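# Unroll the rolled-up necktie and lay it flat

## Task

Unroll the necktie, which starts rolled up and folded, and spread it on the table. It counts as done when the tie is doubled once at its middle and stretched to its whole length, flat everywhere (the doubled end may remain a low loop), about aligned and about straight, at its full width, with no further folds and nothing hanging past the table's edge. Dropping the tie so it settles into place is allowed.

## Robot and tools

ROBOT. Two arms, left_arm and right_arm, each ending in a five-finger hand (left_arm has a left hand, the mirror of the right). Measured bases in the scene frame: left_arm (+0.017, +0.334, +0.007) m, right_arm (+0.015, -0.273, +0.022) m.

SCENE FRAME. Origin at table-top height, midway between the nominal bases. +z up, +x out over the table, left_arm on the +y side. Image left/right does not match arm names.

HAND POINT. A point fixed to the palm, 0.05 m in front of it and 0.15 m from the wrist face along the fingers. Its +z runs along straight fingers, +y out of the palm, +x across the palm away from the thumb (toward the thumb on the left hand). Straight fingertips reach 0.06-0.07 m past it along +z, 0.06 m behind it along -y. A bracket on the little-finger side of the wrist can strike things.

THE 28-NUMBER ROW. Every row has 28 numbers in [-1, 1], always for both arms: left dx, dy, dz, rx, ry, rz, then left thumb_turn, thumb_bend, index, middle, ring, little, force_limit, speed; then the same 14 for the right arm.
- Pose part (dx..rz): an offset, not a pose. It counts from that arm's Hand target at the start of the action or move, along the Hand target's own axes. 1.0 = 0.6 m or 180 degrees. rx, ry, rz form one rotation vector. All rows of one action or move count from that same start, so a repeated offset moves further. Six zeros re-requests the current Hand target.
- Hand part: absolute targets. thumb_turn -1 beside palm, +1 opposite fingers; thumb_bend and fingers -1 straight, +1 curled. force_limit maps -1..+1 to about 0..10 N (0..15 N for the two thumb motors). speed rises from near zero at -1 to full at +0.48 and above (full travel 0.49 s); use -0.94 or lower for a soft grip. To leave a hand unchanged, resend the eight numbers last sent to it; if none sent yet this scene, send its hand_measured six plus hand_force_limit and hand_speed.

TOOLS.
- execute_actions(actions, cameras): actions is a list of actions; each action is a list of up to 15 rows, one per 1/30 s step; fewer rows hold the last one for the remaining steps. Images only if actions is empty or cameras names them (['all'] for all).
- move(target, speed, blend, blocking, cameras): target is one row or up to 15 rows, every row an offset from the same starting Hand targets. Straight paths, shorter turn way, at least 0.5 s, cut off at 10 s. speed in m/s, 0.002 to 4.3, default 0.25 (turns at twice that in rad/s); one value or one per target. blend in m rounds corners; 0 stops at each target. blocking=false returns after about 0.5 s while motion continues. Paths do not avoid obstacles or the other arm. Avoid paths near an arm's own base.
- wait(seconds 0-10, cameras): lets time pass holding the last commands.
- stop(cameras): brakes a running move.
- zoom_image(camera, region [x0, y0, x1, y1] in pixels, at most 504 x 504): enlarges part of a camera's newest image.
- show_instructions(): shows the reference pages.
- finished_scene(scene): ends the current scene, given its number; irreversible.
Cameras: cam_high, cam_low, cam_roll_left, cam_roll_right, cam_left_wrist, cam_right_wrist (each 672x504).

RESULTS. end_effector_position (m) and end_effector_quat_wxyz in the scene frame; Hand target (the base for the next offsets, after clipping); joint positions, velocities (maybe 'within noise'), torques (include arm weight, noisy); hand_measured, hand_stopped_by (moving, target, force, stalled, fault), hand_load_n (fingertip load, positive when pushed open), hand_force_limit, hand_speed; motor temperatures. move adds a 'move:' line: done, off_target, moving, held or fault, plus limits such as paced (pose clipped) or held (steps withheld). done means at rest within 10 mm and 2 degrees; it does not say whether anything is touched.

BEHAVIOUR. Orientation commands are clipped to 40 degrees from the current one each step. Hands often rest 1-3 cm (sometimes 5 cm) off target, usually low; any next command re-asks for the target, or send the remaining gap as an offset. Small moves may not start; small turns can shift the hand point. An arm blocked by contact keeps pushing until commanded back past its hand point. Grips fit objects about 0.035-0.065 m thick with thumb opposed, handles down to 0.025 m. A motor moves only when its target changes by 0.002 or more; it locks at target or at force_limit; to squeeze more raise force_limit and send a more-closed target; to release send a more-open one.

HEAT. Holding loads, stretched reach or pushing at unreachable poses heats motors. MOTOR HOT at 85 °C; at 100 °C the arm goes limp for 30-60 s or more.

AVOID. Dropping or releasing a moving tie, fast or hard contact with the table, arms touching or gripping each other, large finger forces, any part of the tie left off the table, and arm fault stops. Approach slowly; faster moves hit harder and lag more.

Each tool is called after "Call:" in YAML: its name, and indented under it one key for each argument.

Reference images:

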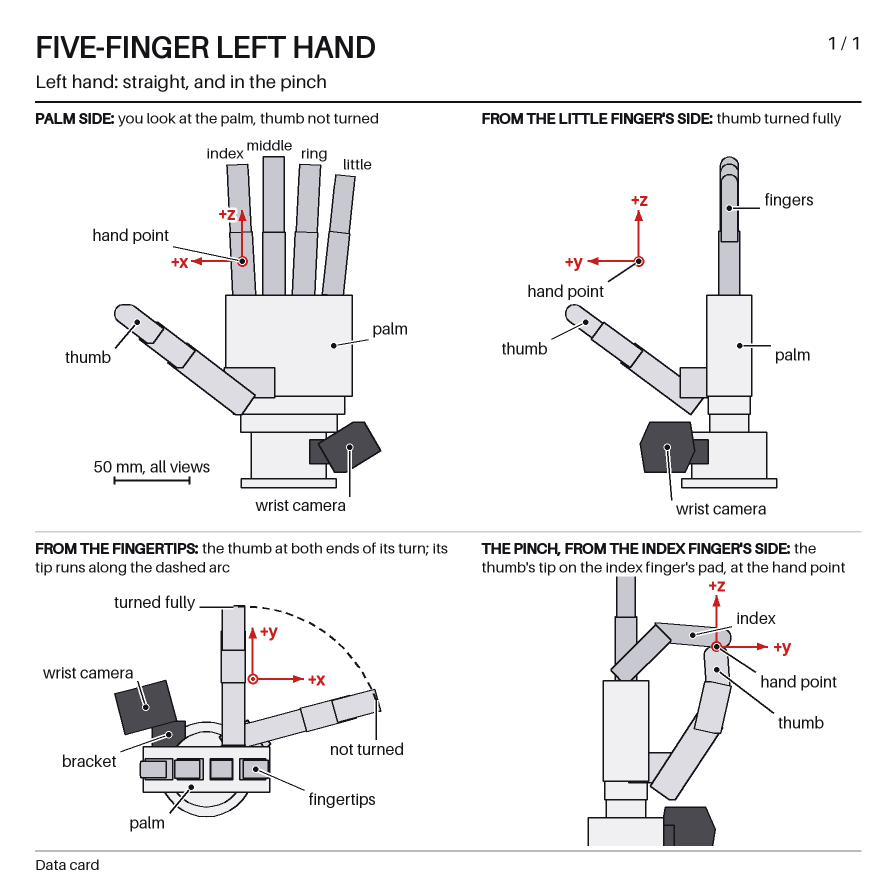

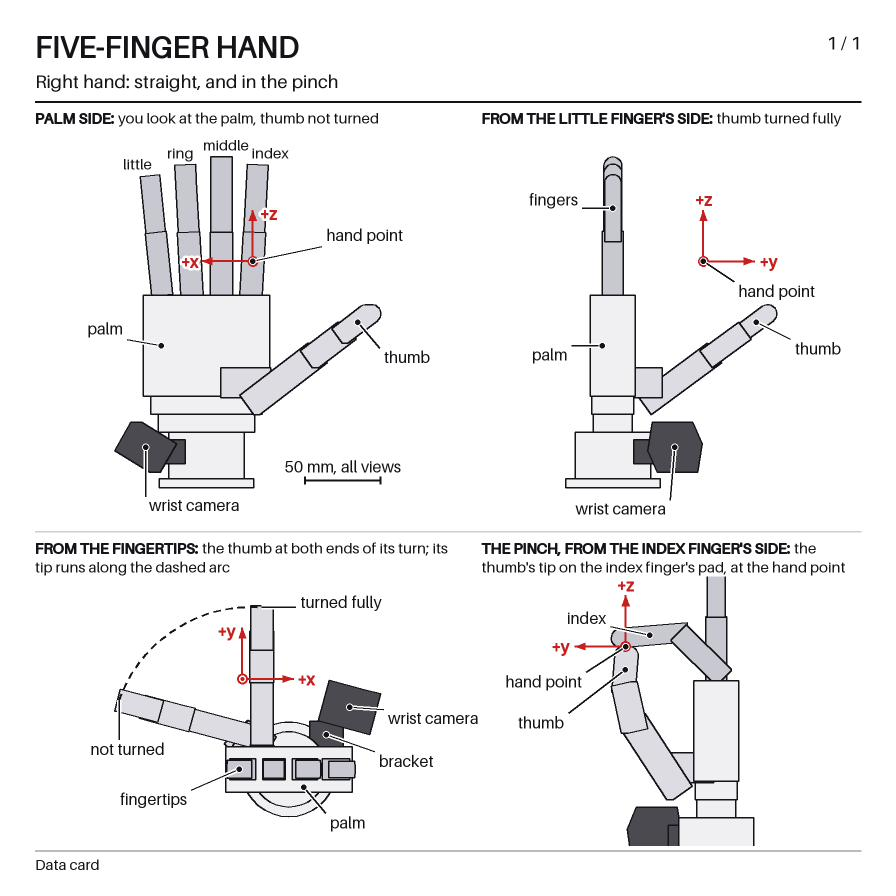

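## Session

Call:
execute_actions:
  actions: []
  cameras: ["cam_high","cam_low","cam_roll_left","cam_roll_right"]

Call:
zoom_image:
  camera: "cam_high"
  region: [200, 40, 480, 460]

Scene clock: 0.00 s.
left_arm: end_effector_position=(+0.9631, +0.2341, +0.1870) hand_measured=(-1.000, -1.000, -1.000, -1.000, -1.000, -1.000) hand_load_n=(+0.0, +0.0, +0.0, -0.5, +0.0, +0.0) hand_stopped_by=(target, target, target, target, target, target) hand_force_limit=0.00 hand_speed=-0.80 end_effector_quat_wxyz=(-0.303, +0.674, -0.407, +0.537) | right_arm: end_effector_position=(+0.8589, -0.1475, +0.1508) hand_measured=(-1.000, -1.000, -1.000, -1.000, -1.000, -1.000) hand_load_n=(+0.0, +0.0, +0.0, +0.0, +0.0, +0.0) hand_stopped_by=(target, target, target, target, target, target) hand_force_limit=0.00 hand_speed=-0.80 end_effector_quat_wxyz=(-0.536, +0.684, -0.207, +0.451)
Joint positions: left_arm=[-0.053 2.301 2.072 -0.014 -0.019 -0.519] | right_arm=[0.043 2.162 1.594 0.544 -0.553 -0.418]
Joint velocities: within noise
Joint torques (N m): no reading
Motor temperatures (°C): left_arm=[27 35 27 23 24 24] | right_arm=[24 32 22 24 23 22]
Heat: left arm: hottest shoulder 35 °C; right arm: hottest shoulder 32 °C.
Hand target: left_arm +0.9680, +0.2338, +0.1865; -0.304, +0.672, -0.405, +0.540 | right_arm +0.8648, -0.1474, +0.1593; -0.538, +0.679, -0.201, +0.457
Images, in order (width x height): cam_high 672x504, cam_low 672x504, cam_roll_left 672x504, cam_roll_right 672x504.

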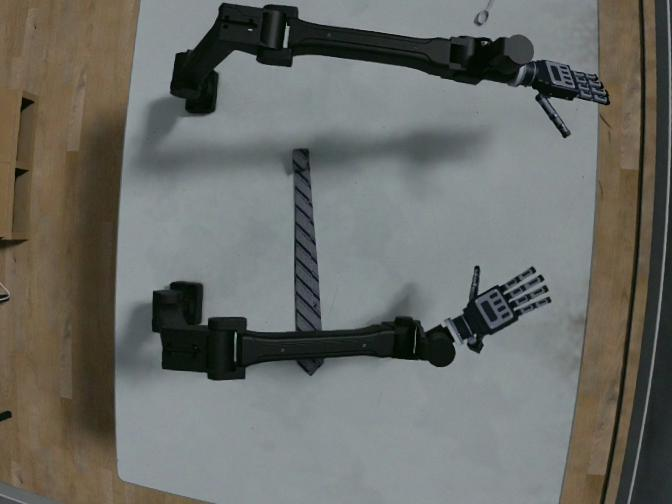

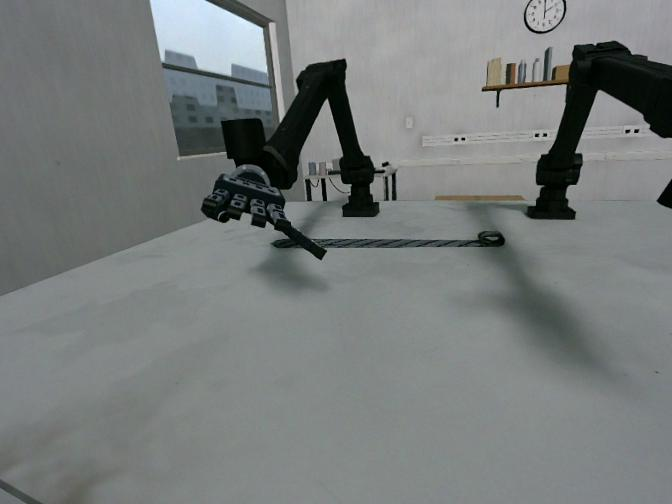

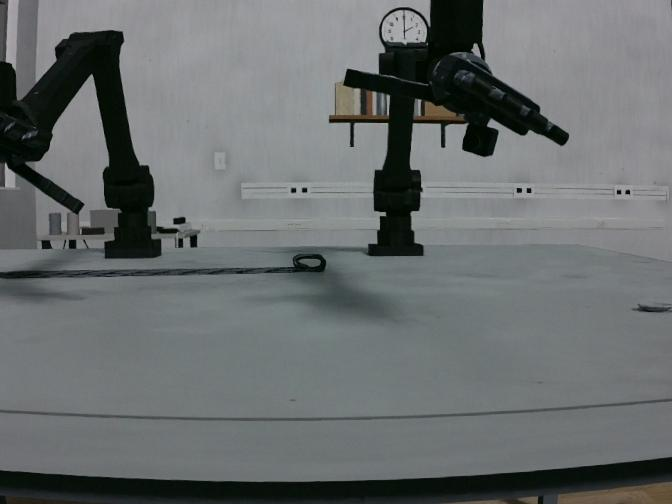

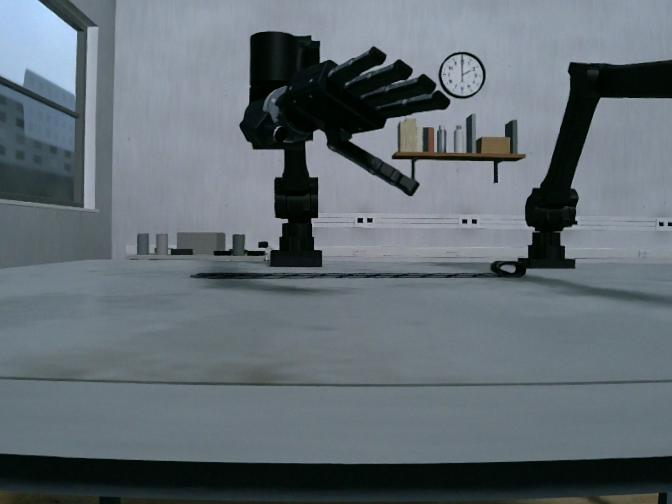

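Scaled by 1.200 from the camera's 672x504 image, which has a finer 960x720 frame.

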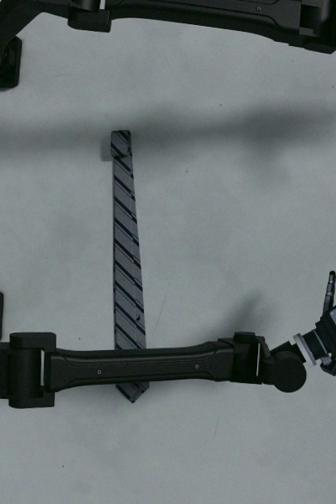

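Call:
move:
  target:
    - [0.012,-0.048,-0.471,-0.217,0.122,0.27,-1,-1,-1,-1,-1,-1,0,-0.8,0,0,0,0,0,0,-1,-1,-1,-1,-1,-1,0,-0.8]
    - [0.099,0.18,-0.908,-0.434,0.244,0.54,-1,-1,-1,-1,-1,-1,0,-0.8,0,0,0,0,0,0,-1,-1,-1,-1,-1,-1,0,-0.8]
  blend: [0.05,0]
  speed: 0.35
  cameras: ["cam_high","cam_roll_right"]

Call:
zoom_image:
  camera: "cam_roll_right"
  region: [460, 220, 560, 290]

Scene clock: 27.13 s.
left_arm: end_effector_position=(+0.4263, +0.1398, +0.2481) hand_measured=(-1.000, -1.000, -1.000, -1.000, -1.000, -1.000) hand_load_n=(+0.0, +0.0, +0.0, +0.0, +0.0, +0.0) hand_stopped_by=(target, target, target, target, target, target) hand_force_limit=0.00 hand_speed=-0.80 end_effector_quat_wxyz=(+0.004, -0.006, +1.000, -0.002) | right_arm: end_effector_position=(+0.8589, -0.1475, +0.1508) hand_measured=(-1.000, -1.000, -1.000, -1.000, -1.000, -1.000) hand_load_n=(+0.0, +0.0, -0.5, +0.0, +0.0, +0.0) hand_stopped_by=(target, target, target, target, target, target) hand_force_limit=0.00 hand_speed=-0.80 end_effector_quat_wxyz=(-0.536, +0.684, -0.207, +0.451)
Joint positions: left_arm=[-0.526 1.663 1.685 -1.584 0 1.037] | right_arm=[0.043 2.162 1.594 0.544 -0.553 -0.418]
Joint torques (N m): left_arm=[0.21 -16.03 6.61 -0.44 -0.11 0.21] | right_arm=[1.14 -19.08 8.8 2.41 0.03 -0.07]
Motor temperatures (°C): left_arm=[26 38 32 23 24 24] | right_arm=[24 33 24 24 22 22]
Heat: left arm: hottest shoulder 38 °C; right arm: hottest shoulder 33 °C.
Hand target: left_arm +0.4201, +0.1450, +0.2497; +0.000, +0.000, +1.000, +0.001 | right_arm +0.8648, -0.1474, +0.1593; -0.538, +0.679, -0.201, +0.457
Off the commanded pose: left_arm 0.008 m, 1 deg | right_arm 0.010 m, 1 deg.
move: done
Images, in order (width x height): cam_high 672x504, cam_roll_right 672x504.

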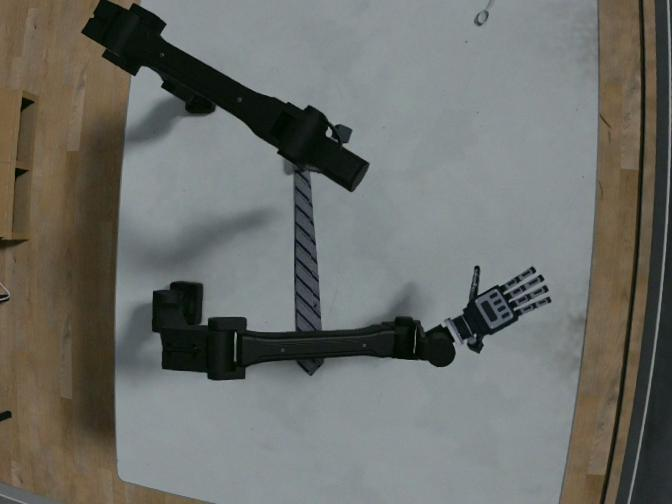

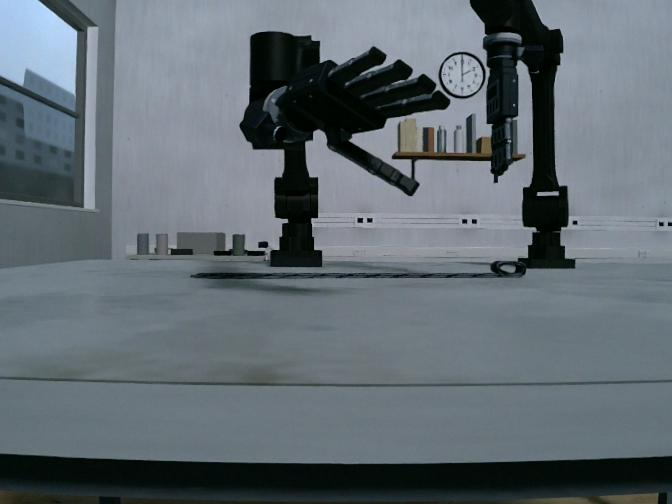

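Scaled by 5.040 from the camera's 672x504 image, which has a finer 960x720 frame.

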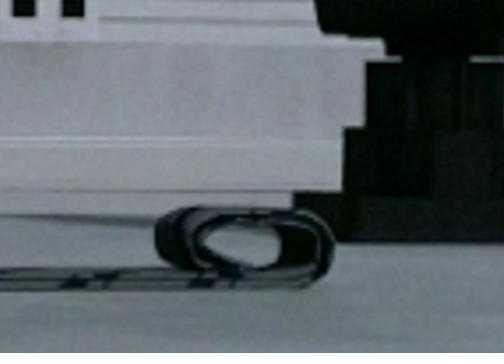

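Call:
move:
  target:
    - [0,0,0,0,0,0,-1,-1,-1,-1,-1,-1,0,-0.8,0,0,0,0,0,0,-1,-1,-1,-1,-1,-1,0,-0.8]
    - [0.208,-0.005,0.09,0,0,0,-1,-1,-1,-1,-1,-1,0,-0.8,0,0,0,0,0,0,-1,-1,-1,-1,-1,-1,0,-0.8]
    - [0.208,-0.005,0.235,0,0,0,-1,-1,-1,-1,-1,-1,0,-0.8,0,0,0,0,0,0,-1,-1,-1,-1,-1,-1,0,-0.8]
  blend: [0,0.03,0]
  speed: [0.2,0.2,0.15]
  cameras: ["cam_high","cam_low","cam_roll_right","cam_left_wrist"]

Call:
zoom_image:
  camera: "cam_roll_right"
  region: [460, 220, 560, 290]

Call:
zoom_image:
  camera: "cam_low"
  region: [440, 190, 540, 260]

Scene clock: 37.20 s.
left_arm: end_effector_position=(+0.3006, +0.1441, +0.1196) hand_measured=(-1.000, -1.000, -1.000, -1.000, -1.000, -1.000) hand_load_n=(+0.0, +0.0, +0.0, +0.0, +0.0, +0.0) hand_stopped_by=(target, target, target, target, target, target) hand_force_limit=0.00 hand_speed=-0.80 end_effector_quat_wxyz=(+0.008, +0.000, +1.000, -0.006) | right_arm: end_effector_position=(+0.8589, -0.1475, +0.1508) hand_measured=(-1.000, -1.000, -1.000, -1.000, -1.000, -1.000) hand_load_n=(+0.0, +0.0, -0.5, +0.0, +0.0, +0.0) hand_stopped_by=(target, target, target, target, target, target) hand_force_limit=0.00 hand_speed=-0.80 end_effector_quat_wxyz=(-0.536, +0.684, -0.207, +0.451)
Joint positions: left_arm=[-0.675 1.435 1.079 -1.195 0 0.9] | right_arm=[0.043 2.162 1.594 0.544 -0.553 -0.418]
Joint torques (N m): left_arm=[-0.73 -9 6.41 0.49 -0.11 -0.04] | right_arm=[1.14 -19.02 8.84 2.41 0.03 -0.08]
Heat: left arm: hottest shoulder 38 °C; right arm: hottest shoulder 34 °C.
Hand target: left_arm +0.2955, +0.1421, +0.1088; +0.000, +0.000, +1.000, +0.001 | right_arm +0.8648, -0.1474, +0.1593; -0.538, +0.679, -0.201, +0.457
Off the commanded pose: left_arm 0.012 m, 1 deg | right_arm 0.010 m, 1 deg.
move: off_target (left_arm)
camera_calibration:
cam_left_wrist: T_world_to_cam=[[-0.293835, -0.955818, -0.00851166, 0.232253], [-0.828463, 0.250222, 0.501038, 0.152034], [-0.476771, 0.154274, -0.865384, 0.338881], [0, 0, 0, 1]] pos_world=[0.355767, 0.131669, 0.219064]
Images, in order (width x height): cam_high 672x504, cam_low 672x504, cam_roll_right 672x504, cam_left_wrist 672x504.

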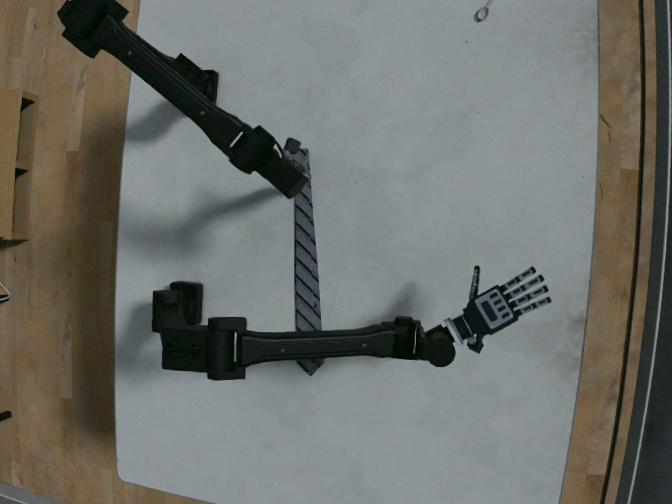

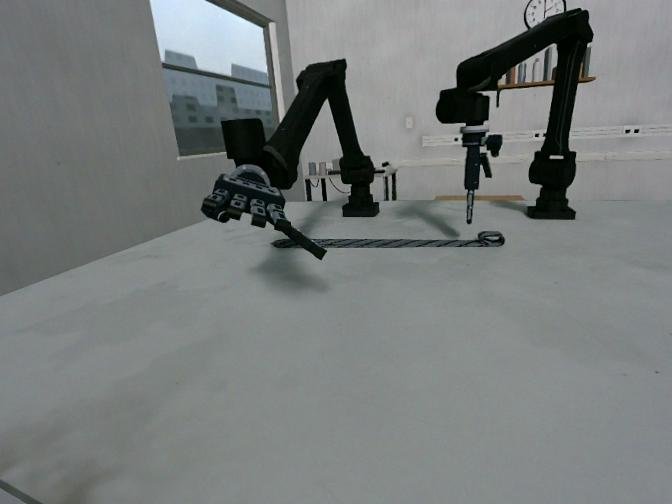

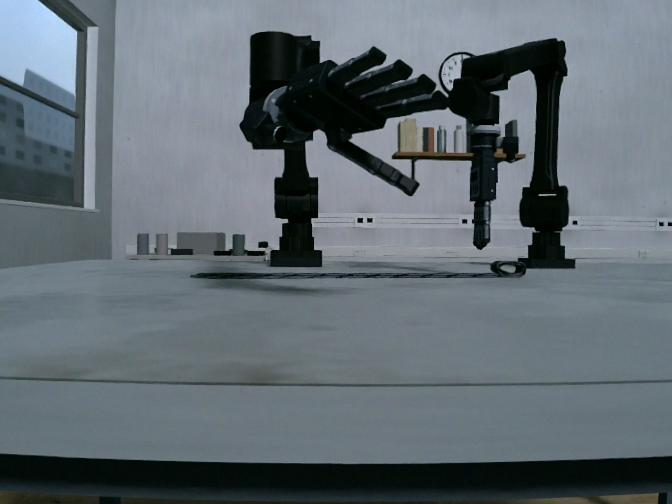

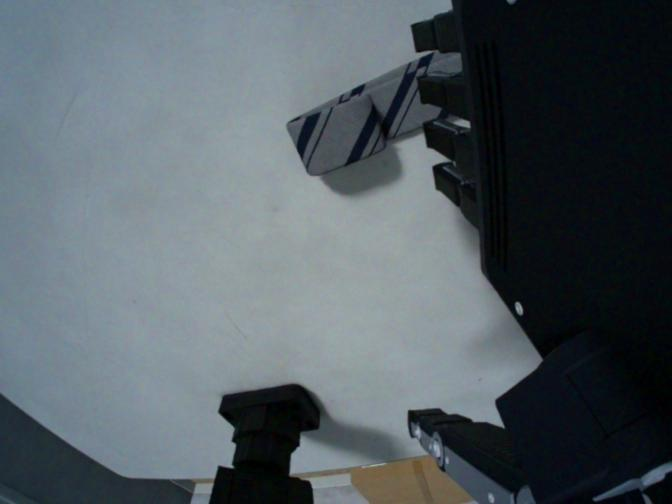

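Scaled by 5.040 from the camera's 672x504 image, which has a finer 960x720 frame.

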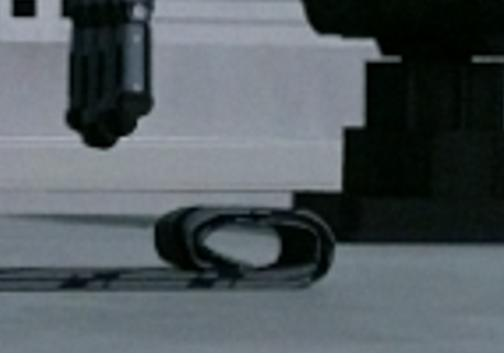

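Scaled by 5.040 from the camera's 672x504 image, which has a finer 960x720 frame.

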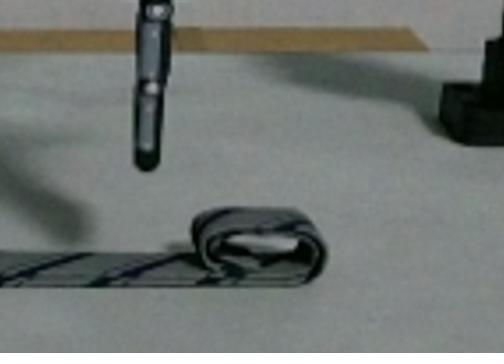

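Call:
move:
  target: [0,0,0.062,0,0,0,-1,-1,-1,-1,-1,-1,0,-0.8,0,0,0,0,0,0,-1,-1,-1,-1,-1,-1,0,-0.8]
  speed: 0.1
  cameras: ["cam_roll_right"]

Call:
zoom_image:
  camera: "cam_roll_right"
  region: [460, 220, 560, 290]

Scene clock: 42.20 s.
left_arm: end_effector_position=(+0.3016, +0.1433, +0.0829) hand_measured=(-1.000, -1.000, -1.000, -1.000, -1.000, -1.000) hand_load_n=(+0.0, +0.0, +0.0, +0.5, +0.0, +0.0) hand_stopped_by=(target, target, target, target, target, target) hand_force_limit=0.00 hand_speed=-0.80 end_effector_quat_wxyz=(+0.009, +0.000, +1.000, -0.007) | right_arm: end_effector_position=(+0.8589, -0.1475, +0.1508) hand_measured=(-1.000, -1.000, -1.000, -1.000, -1.000, -1.000) hand_load_n=(+0.0, +0.5, +0.0, +0.0, +0.0, +0.0) hand_stopped_by=(target, target, target, target, target, target) hand_force_limit=0.00 hand_speed=-0.80 end_effector_quat_wxyz=(-0.536, +0.684, -0.207, +0.451)
Joint positions: left_arm=[-0.675 1.477 1.02 -1.091 0 0.9] | right_arm=[0.043 2.162 1.594 0.544 -0.553 -0.418]
Joint torques (N m): left_arm=[-0.79 -9.29 6.04 0.46 -0.11 -0.04] | right_arm=[1.14 -19.14 8.81 2.4 0.03 -0.08]
Heat: left arm: hottest shoulder 37 °C; right arm: hottest shoulder 34 °C.
Hand target: left_arm +0.2954, +0.1422, +0.0716; +0.000, +0.000, +1.000, +0.001 | right_arm +0.8648, -0.1474, +0.1593; -0.538, +0.679, -0.201, +0.457
Off the commanded pose: left_arm 0.013 m, 1 deg | right_arm 0.010 m, 1 deg.
move: off_target (left_arm)
Images, in order (width x height): cam_roll_right 672x504.

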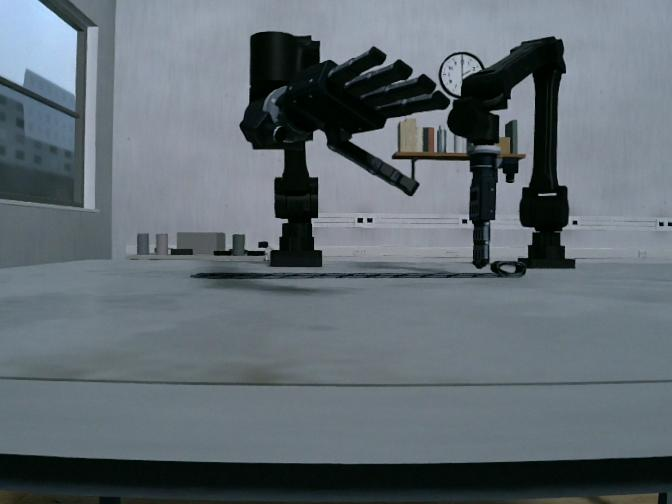

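Scaled by 5.040 from the camera's 672x504 image, which has a finer 960x720 frame.

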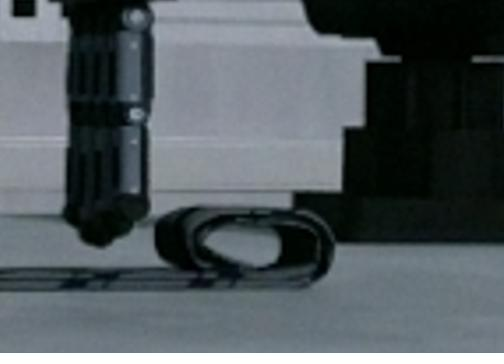

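Call:
move:
  target: [0.0,0.317,0.003,0,0,0,-1,-1,-1,-1,-1,-1,0,-0.8,0,0,0,0,0,0,-1,-1,-1,-1,-1,-1,0,-0.8]
  speed: 0.06
  cameras: ["cam_high","cam_roll_right","cam_low"]

Call:
zoom_image:
  camera: "cam_roll_right"
  region: [490, 220, 670, 290]

Call:
zoom_image:
  camera: "cam_low"
  region: [480, 200, 620, 270]

Scene clock: 50.83 s.
left_arm: end_effector_position=(+0.3012, +0.3262, +0.0742) hand_measured=(-1.000, -1.000, -1.000, -1.000, -1.000, -1.000) hand_load_n=(+0.0, +0.0, +0.0, +0.0, +0.0, +0.0) hand_stopped_by=(target, target, target, target, target, target) hand_force_limit=0.00 hand_speed=-0.80 end_effector_quat_wxyz=(+0.003, +0.000, +1.000, -0.001) | right_arm: end_effector_position=(+0.8589, -0.1475, +0.1508) hand_measured=(-1.000, -1.000, -1.000, -1.000, -1.000, -1.000) hand_load_n=(-0.5, +0.0, +0.5, +0.0, +0.0, +0.0) hand_stopped_by=(target, target, target, target, target, target) hand_force_limit=0.00 hand_speed=-0.80 end_effector_quat_wxyz=(-0.536, +0.684, -0.207, +0.451)
Joint positions: left_arm=[-0.215 1.29 0.807 -1.082 0 1.361] | right_arm=[0.043 2.162 1.594 0.544 -0.553 -0.418]
Joint torques (N m): left_arm=[1.26 -8.23 5.46 0.24 -0.14 0.22] | right_arm=[1.14 -19.02 8.81 2.4 0.02 -0.08]
Heat: left arm: hottest shoulder 37 °C; right arm: hottest shoulder 34 °C.
Hand target: left_arm +0.2954, +0.3325, +0.0702; +0.000, +0.000, +1.000, +0.001 | right_arm +0.8648, -0.1474, +0.1593; -0.538, +0.679, -0.201, +0.457
Off the commanded pose: left_arm 0.009 m, 0 deg | right_arm 0.010 m, 1 deg.
move: done
Images, in order (width x height): cam_high 672x504, cam_low 672x504, cam_roll_right 672x504.

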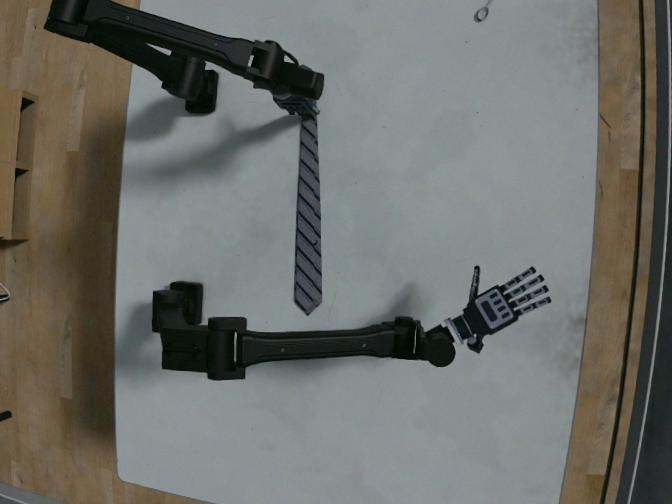

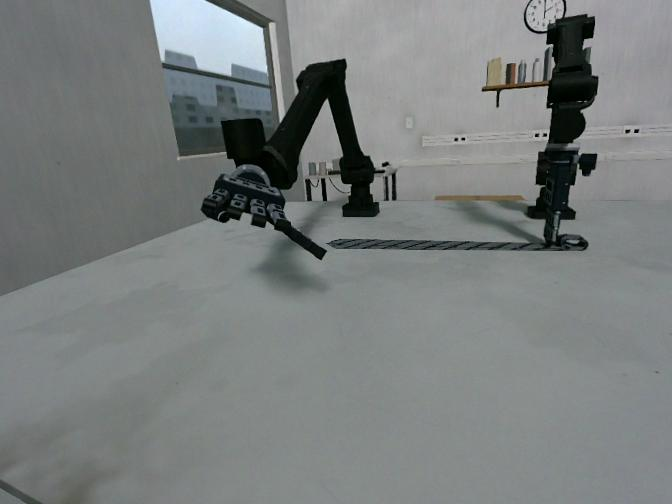

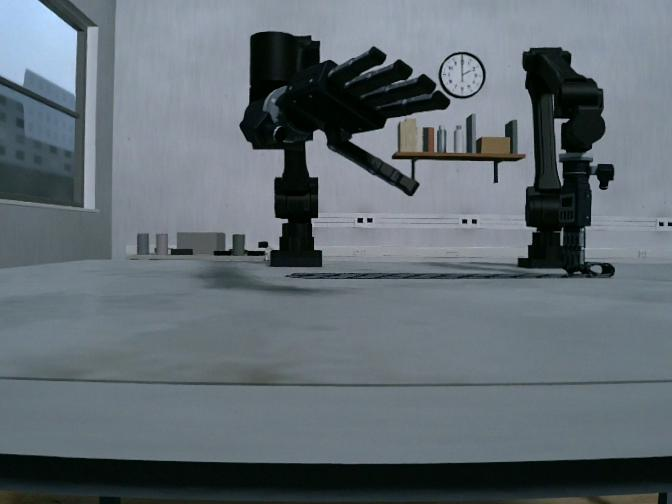

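Scaled by 2.800 from the camera's 672x504 image, which has a finer 960x720 frame.

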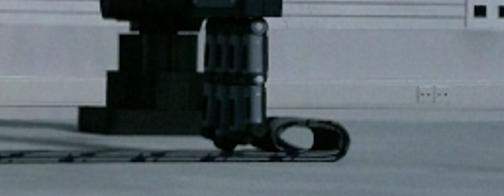

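Scaled by 3.600 from the camera's 672x504 image, which has a finer 960x720 frame.

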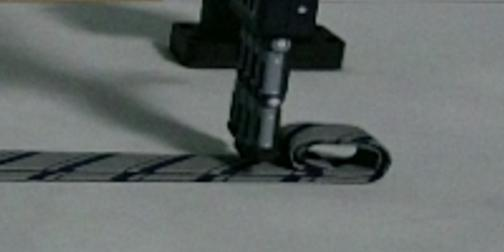

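Call:
move:
  target:
    - [0.0,-0.05,-0.02,0,0,0,-1,-1,-1,-1,-1,-1,0,-0.8,0,0,0,0,0,0,-1,-1,-1,-1,-1,-1,0,-0.8]
    - [0.0,-0.05,-0.036,0,0,0,-1,-1,-1,-1,-1,-1,0,-0.8,0,0,0,0,0,0,-1,-1,-1,-1,-1,-1,0,-0.8]
    - [0.0,0.08,-0.036,0,0,0,-1,-1,-1,-1,-1,-1,0,-0.8,0,0,0,0,0,0,-1,-1,-1,-1,-1,-1,0,-0.8]
  speed: 0.06
  cameras: ["cam_high","cam_roll_right","cam_low"]

Call:
zoom_image:
  camera: "cam_roll_right"
  region: [540, 230, 670, 290]

Call:
zoom_image:
  camera: "cam_low"
  region: [520, 200, 660, 270]

Scene clock: 59.27 s.
left_arm: end_effector_position=(+0.2956, +0.3763, +0.0871) hand_measured=(-1.000, -1.000, -1.000, -1.000, -1.000, -1.000) hand_load_n=(+0.0, +0.0, +0.0, +0.0, +0.0, +0.0) hand_stopped_by=(target, target, target, target, target, target) hand_force_limit=0.00 hand_speed=-0.80 end_effector_quat_wxyz=(-0.003, +0.000, +1.000, +0.001) | right_arm: end_effector_position=(+0.8589, -0.1475, +0.1508) hand_measured=(-1.000, -1.000, -1.000, -1.000, -1.000, -1.000) hand_load_n=(+0.0, +0.0, +0.0, +0.0, -0.5, +0.0) hand_stopped_by=(target, target, target, target, target, target) hand_force_limit=0.00 hand_speed=-0.80 end_effector_quat_wxyz=(-0.536, +0.684, -0.207, +0.451)
Joint positions: left_arm=[-0.061 1.248 0.807 -1.136 -0.001 1.514] | right_arm=[0.043 2.162 1.594 0.544 -0.553 -0.418]
Joint torques (N m): left_arm=[1.26 -8.12 7.3 -0.5 -0.09 0.2] | right_arm=[1.14 -19.14 8.83 2.44 0.03 -0.08]
Heat: left arm: hottest shoulder 36 °C; right arm: hottest shoulder 35 °C.
Hand target: left_arm +0.2954, +0.3804, +0.0919; +0.000, +0.000, +1.000, +0.001 | right_arm +0.8648, -0.1474, +0.1593; -0.538, +0.679, -0.201, +0.457
Off the commanded pose: left_arm 0.006 m, 0 deg | right_arm 0.010 m, 1 deg.
move: done
Images, in order (width x height): cam_high 672x504, cam_low 672x504, cam_roll_right 672x504.

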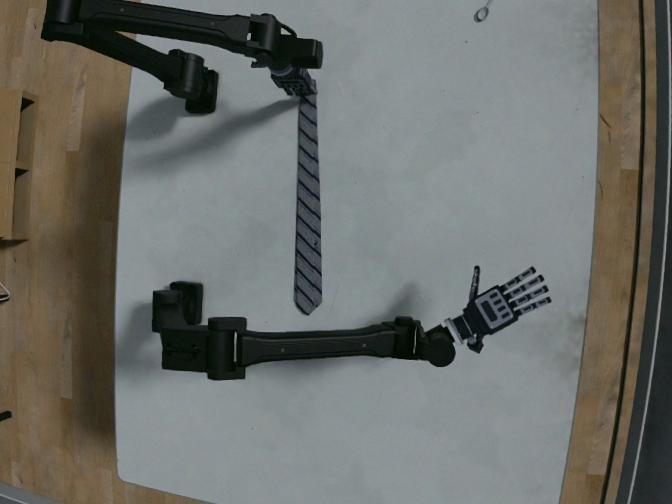

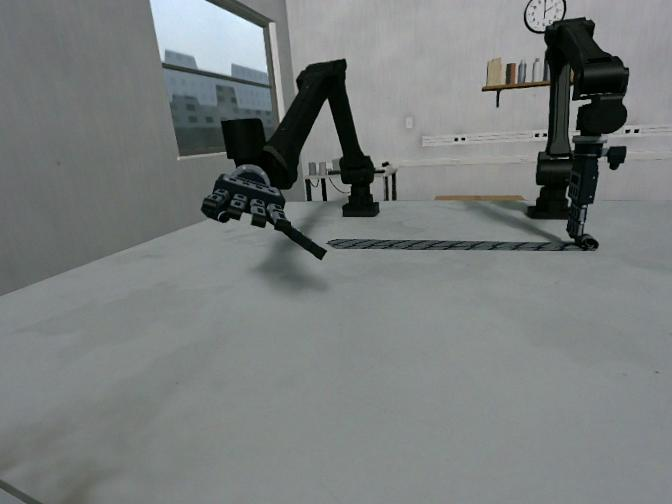

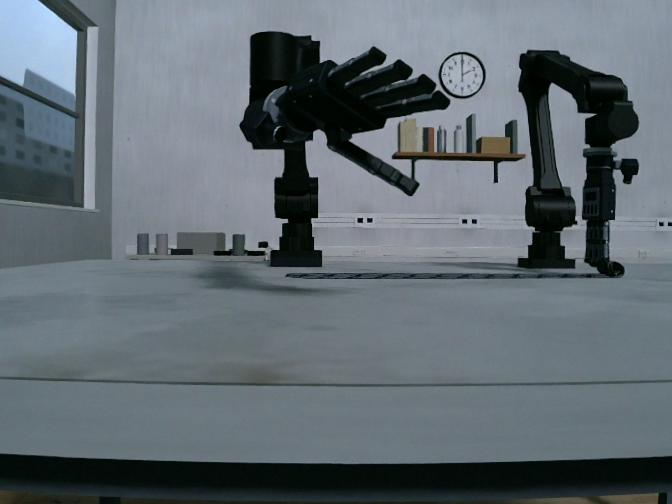

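Scaled by 3.877 from the camera's 672x504 image, which has a finer 960x720 frame.

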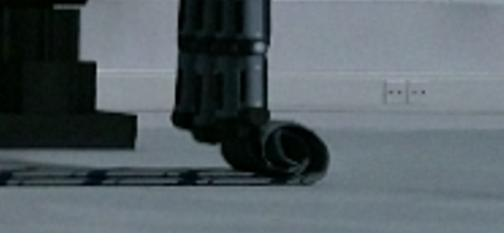

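Scaled by 3.600 from the camera's 672x504 image, which has a finer 960x720 frame.

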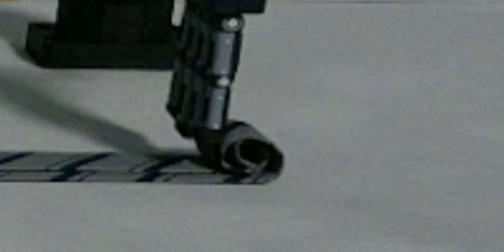

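Call:
move:
  target: [0.0,0.2,0.0,0,0,0,-1,-1,-1,-1,-1,-1,0,-0.8,0,0,0,0,0,0,-1,-1,-1,-1,-1,-1,0,-0.8]
  speed: 0.06
  cameras: ["cam_high","cam_roll_left","cam_low"]

Call:
zoom_image:
  camera: "cam_low"
  region: [550, 200, 670, 270]

Call:
zoom_image:
  camera: "cam_roll_left"
  region: [360, 210, 540, 300]

Scene clock: 65.63 s.
left_arm: end_effector_position=(+0.2799, +0.4909, +0.0835) hand_measured=(-1.000, -1.000, -1.000, -1.000, -1.000, -1.000) hand_load_n=(+0.0, +0.0, +0.0, +0.0, +0.0, +0.0) hand_stopped_by=(target, target, target, target, target, target) hand_force_limit=0.00 hand_speed=-0.80 end_effector_quat_wxyz=(-0.009, +0.000, +1.000, -0.002) | right_arm: end_effector_position=(+0.8589, -0.1475, +0.1508) hand_measured=(-1.000, -1.000, -1.000, -1.000, -1.000, -1.000) hand_load_n=(+0.0, +0.0, +0.0, +0.0, +0.0, +0.0) hand_stopped_by=(target, target, target, target, target, target) hand_force_limit=0.00 hand_speed=-0.80 end_effector_quat_wxyz=(-0.536, +0.684, -0.207, +0.451)
Joint positions: left_arm=[0.315 1.261 0.807 -1.136 -0.002 1.889] | right_arm=[0.043 2.162 1.594 0.544 -0.553 -0.418]
Joint torques (N m): left_arm=[1.2 -5.54 10.18 -0.2 -0.08 0.21] | right_arm=[1.14 -19.08 8.83 2.41 0.03 -0.08]
Heat: left arm: hottest shoulder 36 °C; right arm: hottest shoulder 35 °C.
Hand target: left_arm +0.2954, +0.5004, +0.0920; +0.000, +0.000, +1.000, +0.001 | right_arm +0.8648, -0.1474, +0.1593; -0.538, +0.679, -0.201, +0.457
Off the commanded pose: left_arm 0.020 m, 1 deg | right_arm 0.010 m, 1 deg.
move: off_target (left_arm)
Images, in order (width x height): cam_high 672x504, cam_low 672x504, cam_roll_left 672x504.

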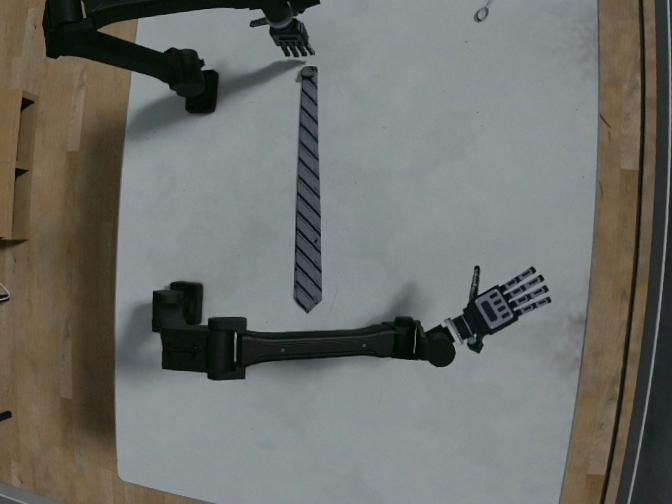

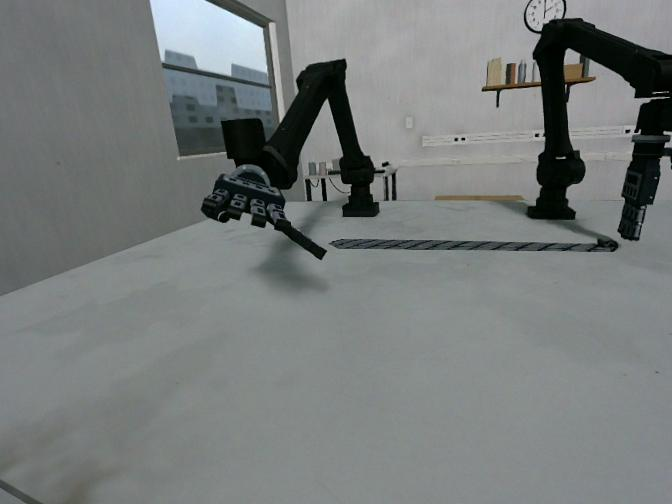

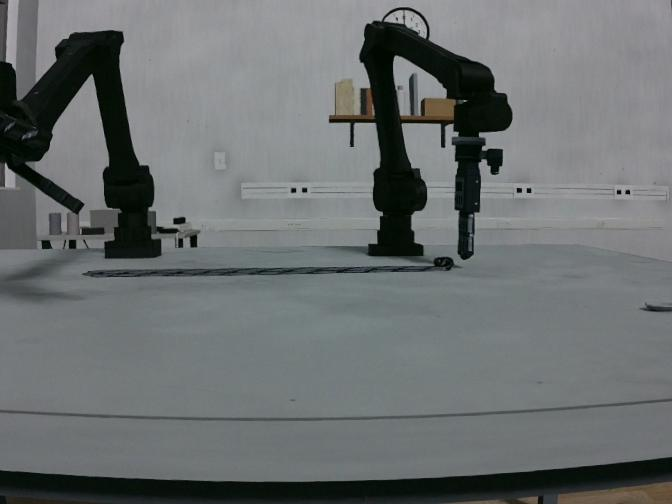

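Scaled by 4.200 from the camera's 672x504 image, which has a finer 960x720 frame.

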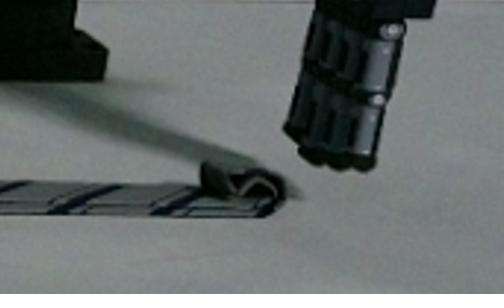

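Scaled by 2.800 from the camera's 672x504 image, which has a finer 960x720 frame.

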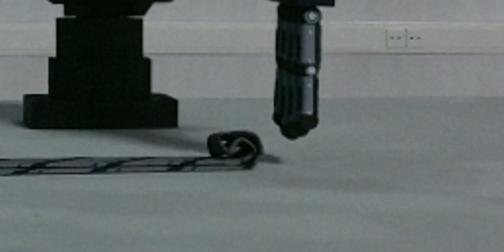

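Call:
move:
  target:
    - [0,0,-0.083,0,0,0,-1,-1,-1,-1,-1,-1,0,-0.8,0,0,0,0,0,0,-1,-1,-1,-1,-1,-1,0,-0.8]
    - [0,-0.189,-0.083,0,0,0,-1,-1,-1,-1,-1,-1,0,-0.8,0,0,0,0,0,0,-1,-1,-1,-1,-1,-1,0,-0.8]
    - [0,-0.189,0.015,0,0,0,-1,-1,-1,-1,-1,-1,0,-0.8,0,0,0,0,0,0,-1,-1,-1,-1,-1,-1,0,-0.8]
  speed: [0.12,0.15,0.08]
  cameras: ["cam_low","cam_roll_left"]

Call:
zoom_image:
  camera: "cam_low"
  region: [550, 200, 670, 270]

Call:
zoom_image:
  camera: "cam_roll_left"
  region: [390, 220, 490, 280]

Scene clock: 78.00 s.
left_arm: end_effector_position=(+0.2995, +0.3892, +0.0920) hand_measured=(-1.000, -1.000, -1.000, -1.000, -1.000, -1.000) hand_load_n=(+0.0, +0.0, +0.0, +0.0, +0.0, +0.0) hand_stopped_by=(target, target, target, target, target, target) hand_force_limit=0.00 hand_speed=-0.80 end_effector_quat_wxyz=(+0.010, +0.002, +1.000, +0.000) | right_arm: end_effector_position=(+0.8589, -0.1475, +0.1508) hand_measured=(-1.000, -1.000, -1.000, -1.000, -1.000, -1.000) hand_load_n=(+0.0, +0.0, +0.0, +0.0, +0.0, +0.0) hand_stopped_by=(target, target, target, target, target, target) hand_force_limit=0.00 hand_speed=-0.80 end_effector_quat_wxyz=(-0.536, +0.684, -0.207, +0.451)
Joint positions: left_arm=[-0.019 1.229 0.808 -1.129 0 1.561] | right_arm=[0.043 2.162 1.594 0.544 -0.553 -0.418]
Joint torques (N m): left_arm=[-0.38 -5.36 6.16 0.49 -0.14 -0.03] | right_arm=[1.08 -19.08 8.83 2.41 0.03 -0.08]
Heat: left arm: hottest shoulder 36 °C; right arm: hottest shoulder 35 °C.
Hand target: left_arm +0.2953, +0.3871, +0.0828; +0.000, +0.000, +1.000, +0.001 | right_arm +0.8648, -0.1474, +0.1593; -0.538, +0.679, -0.201, +0.457
Off the commanded pose: left_arm 0.010 m, 1 deg | right_arm 0.010 m, 1 deg.
move: done
Images, in order (width x height): cam_low 672x504, cam_roll_left 672x504.

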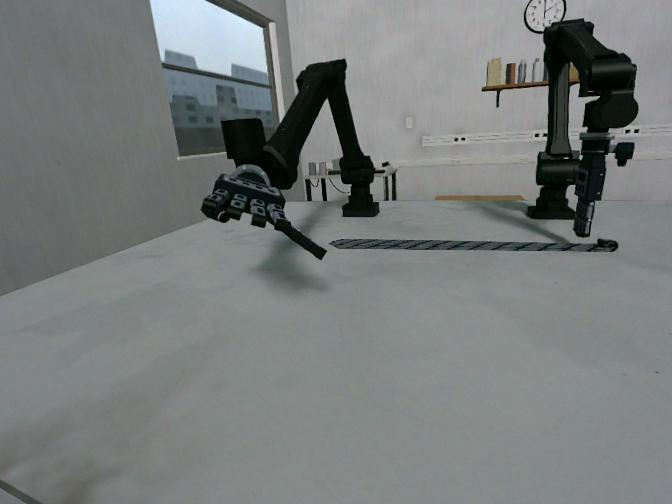

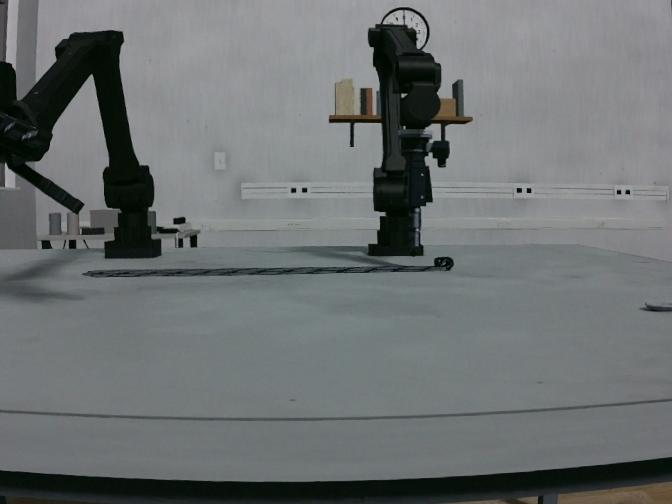

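Scaled by 4.200 from the camera's 672x504 image, which has a finer 960x720 frame.

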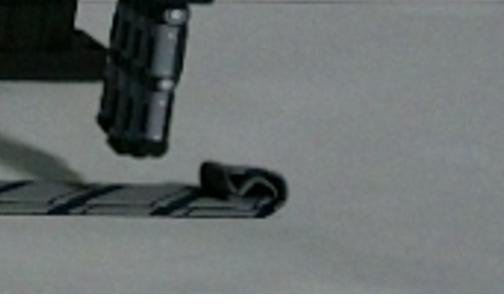

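Scaled by 5.040 from the camera's 672x504 image, which has a finer 960x720 frame.

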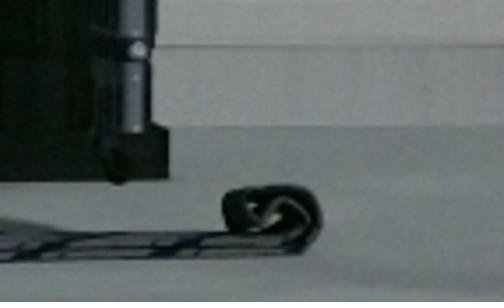

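Call:
move:
  target: [0,0.18,0,0,0,0,-1,-1,-1,-1,-1,-1,0,-0.8,0,0,0,0,0,0,-1,-1,-1,-1,-1,-1,0,-0.8]
  speed: 0.06
  cameras: ["cam_low","cam_roll_left","cam_high"]

Call:
zoom_image:
  camera: "cam_roll_left"
  region: [390, 220, 510, 280]

Call:
zoom_image:
  camera: "cam_high"
  region: [260, 20, 360, 120]

Scene clock: 85.20 s.
left_arm: end_effector_position=(+0.2849, +0.4873, +0.0815) hand_measured=(-1.000, -1.000, -1.000, -1.000, -1.000, -1.000) hand_load_n=(+0.0, +0.0, +0.0, +0.0, +0.0, +0.0) hand_stopped_by=(target, target, target, target, target, target) hand_force_limit=0.00 hand_speed=-0.80 end_effector_quat_wxyz=(-0.006, +0.000, +1.000, -0.001) | right_arm: end_effector_position=(+0.8589, -0.1475, +0.1508) hand_measured=(-1.000, -1.000, -1.000, -1.000, -1.000, -1.000) hand_load_n=(+0.0, +0.0, +0.0, +0.0, +0.0, +0.0) hand_stopped_by=(target, target, target, target, target, target) hand_force_limit=0.00 hand_speed=-0.80 end_effector_quat_wxyz=(-0.536, +0.684, -0.207, +0.451)
Joint positions: left_arm=[0.299 1.268 0.808 -1.122 -0.001 1.874] | right_arm=[0.043 2.162 1.594 0.544 -0.553 -0.418]
Joint torques (N m): left_arm=[1.2 -5.6 8.73 0.4 -0.09 0.21] | right_arm=[1.14 -19.14 8.83 2.43 0.02 -0.08]
Heat: left arm: hottest shoulder 35 °C; right arm: hottest shoulder 35 °C.
Hand target: left_arm +0.2954, +0.4950, +0.0830; +0.000, +0.000, +1.000, +0.001 | right_arm +0.8648, -0.1474, +0.1593; -0.538, +0.679, -0.201, +0.457
Off the commanded pose: left_arm 0.013 m, 1 deg | right_arm 0.010 m, 1 deg.
move: off_target (left_arm)
Images, in order (width x height): cam_high 672x504, cam_low 672x504, cam_roll_left 672x504.

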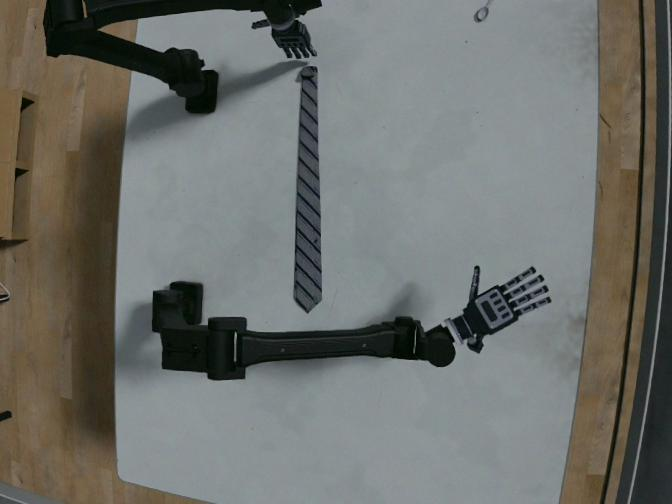

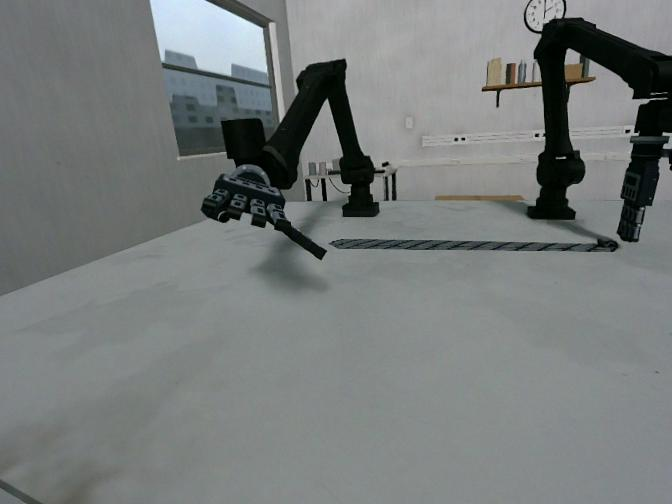

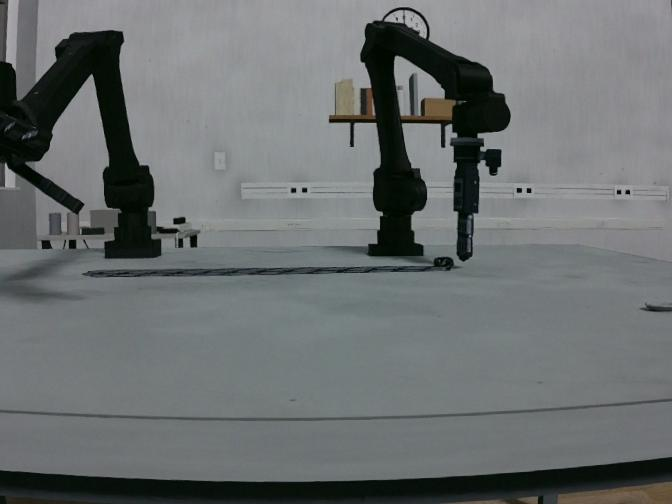

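Scaled by 4.200 from the camera's 672x504 image, which has a finer 960x720 frame.

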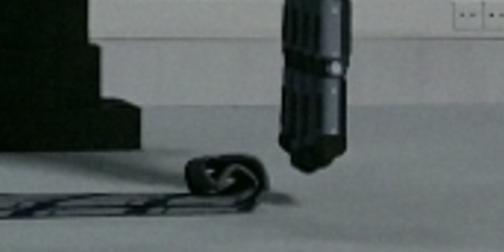

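Scaled by 5.040 from the camera's 672x504 image, which has a finer 960x720 frame.

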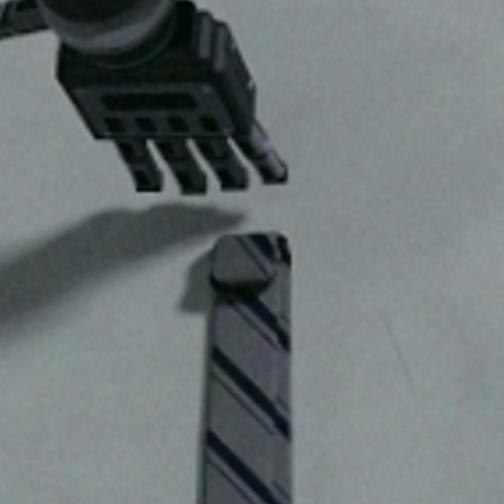

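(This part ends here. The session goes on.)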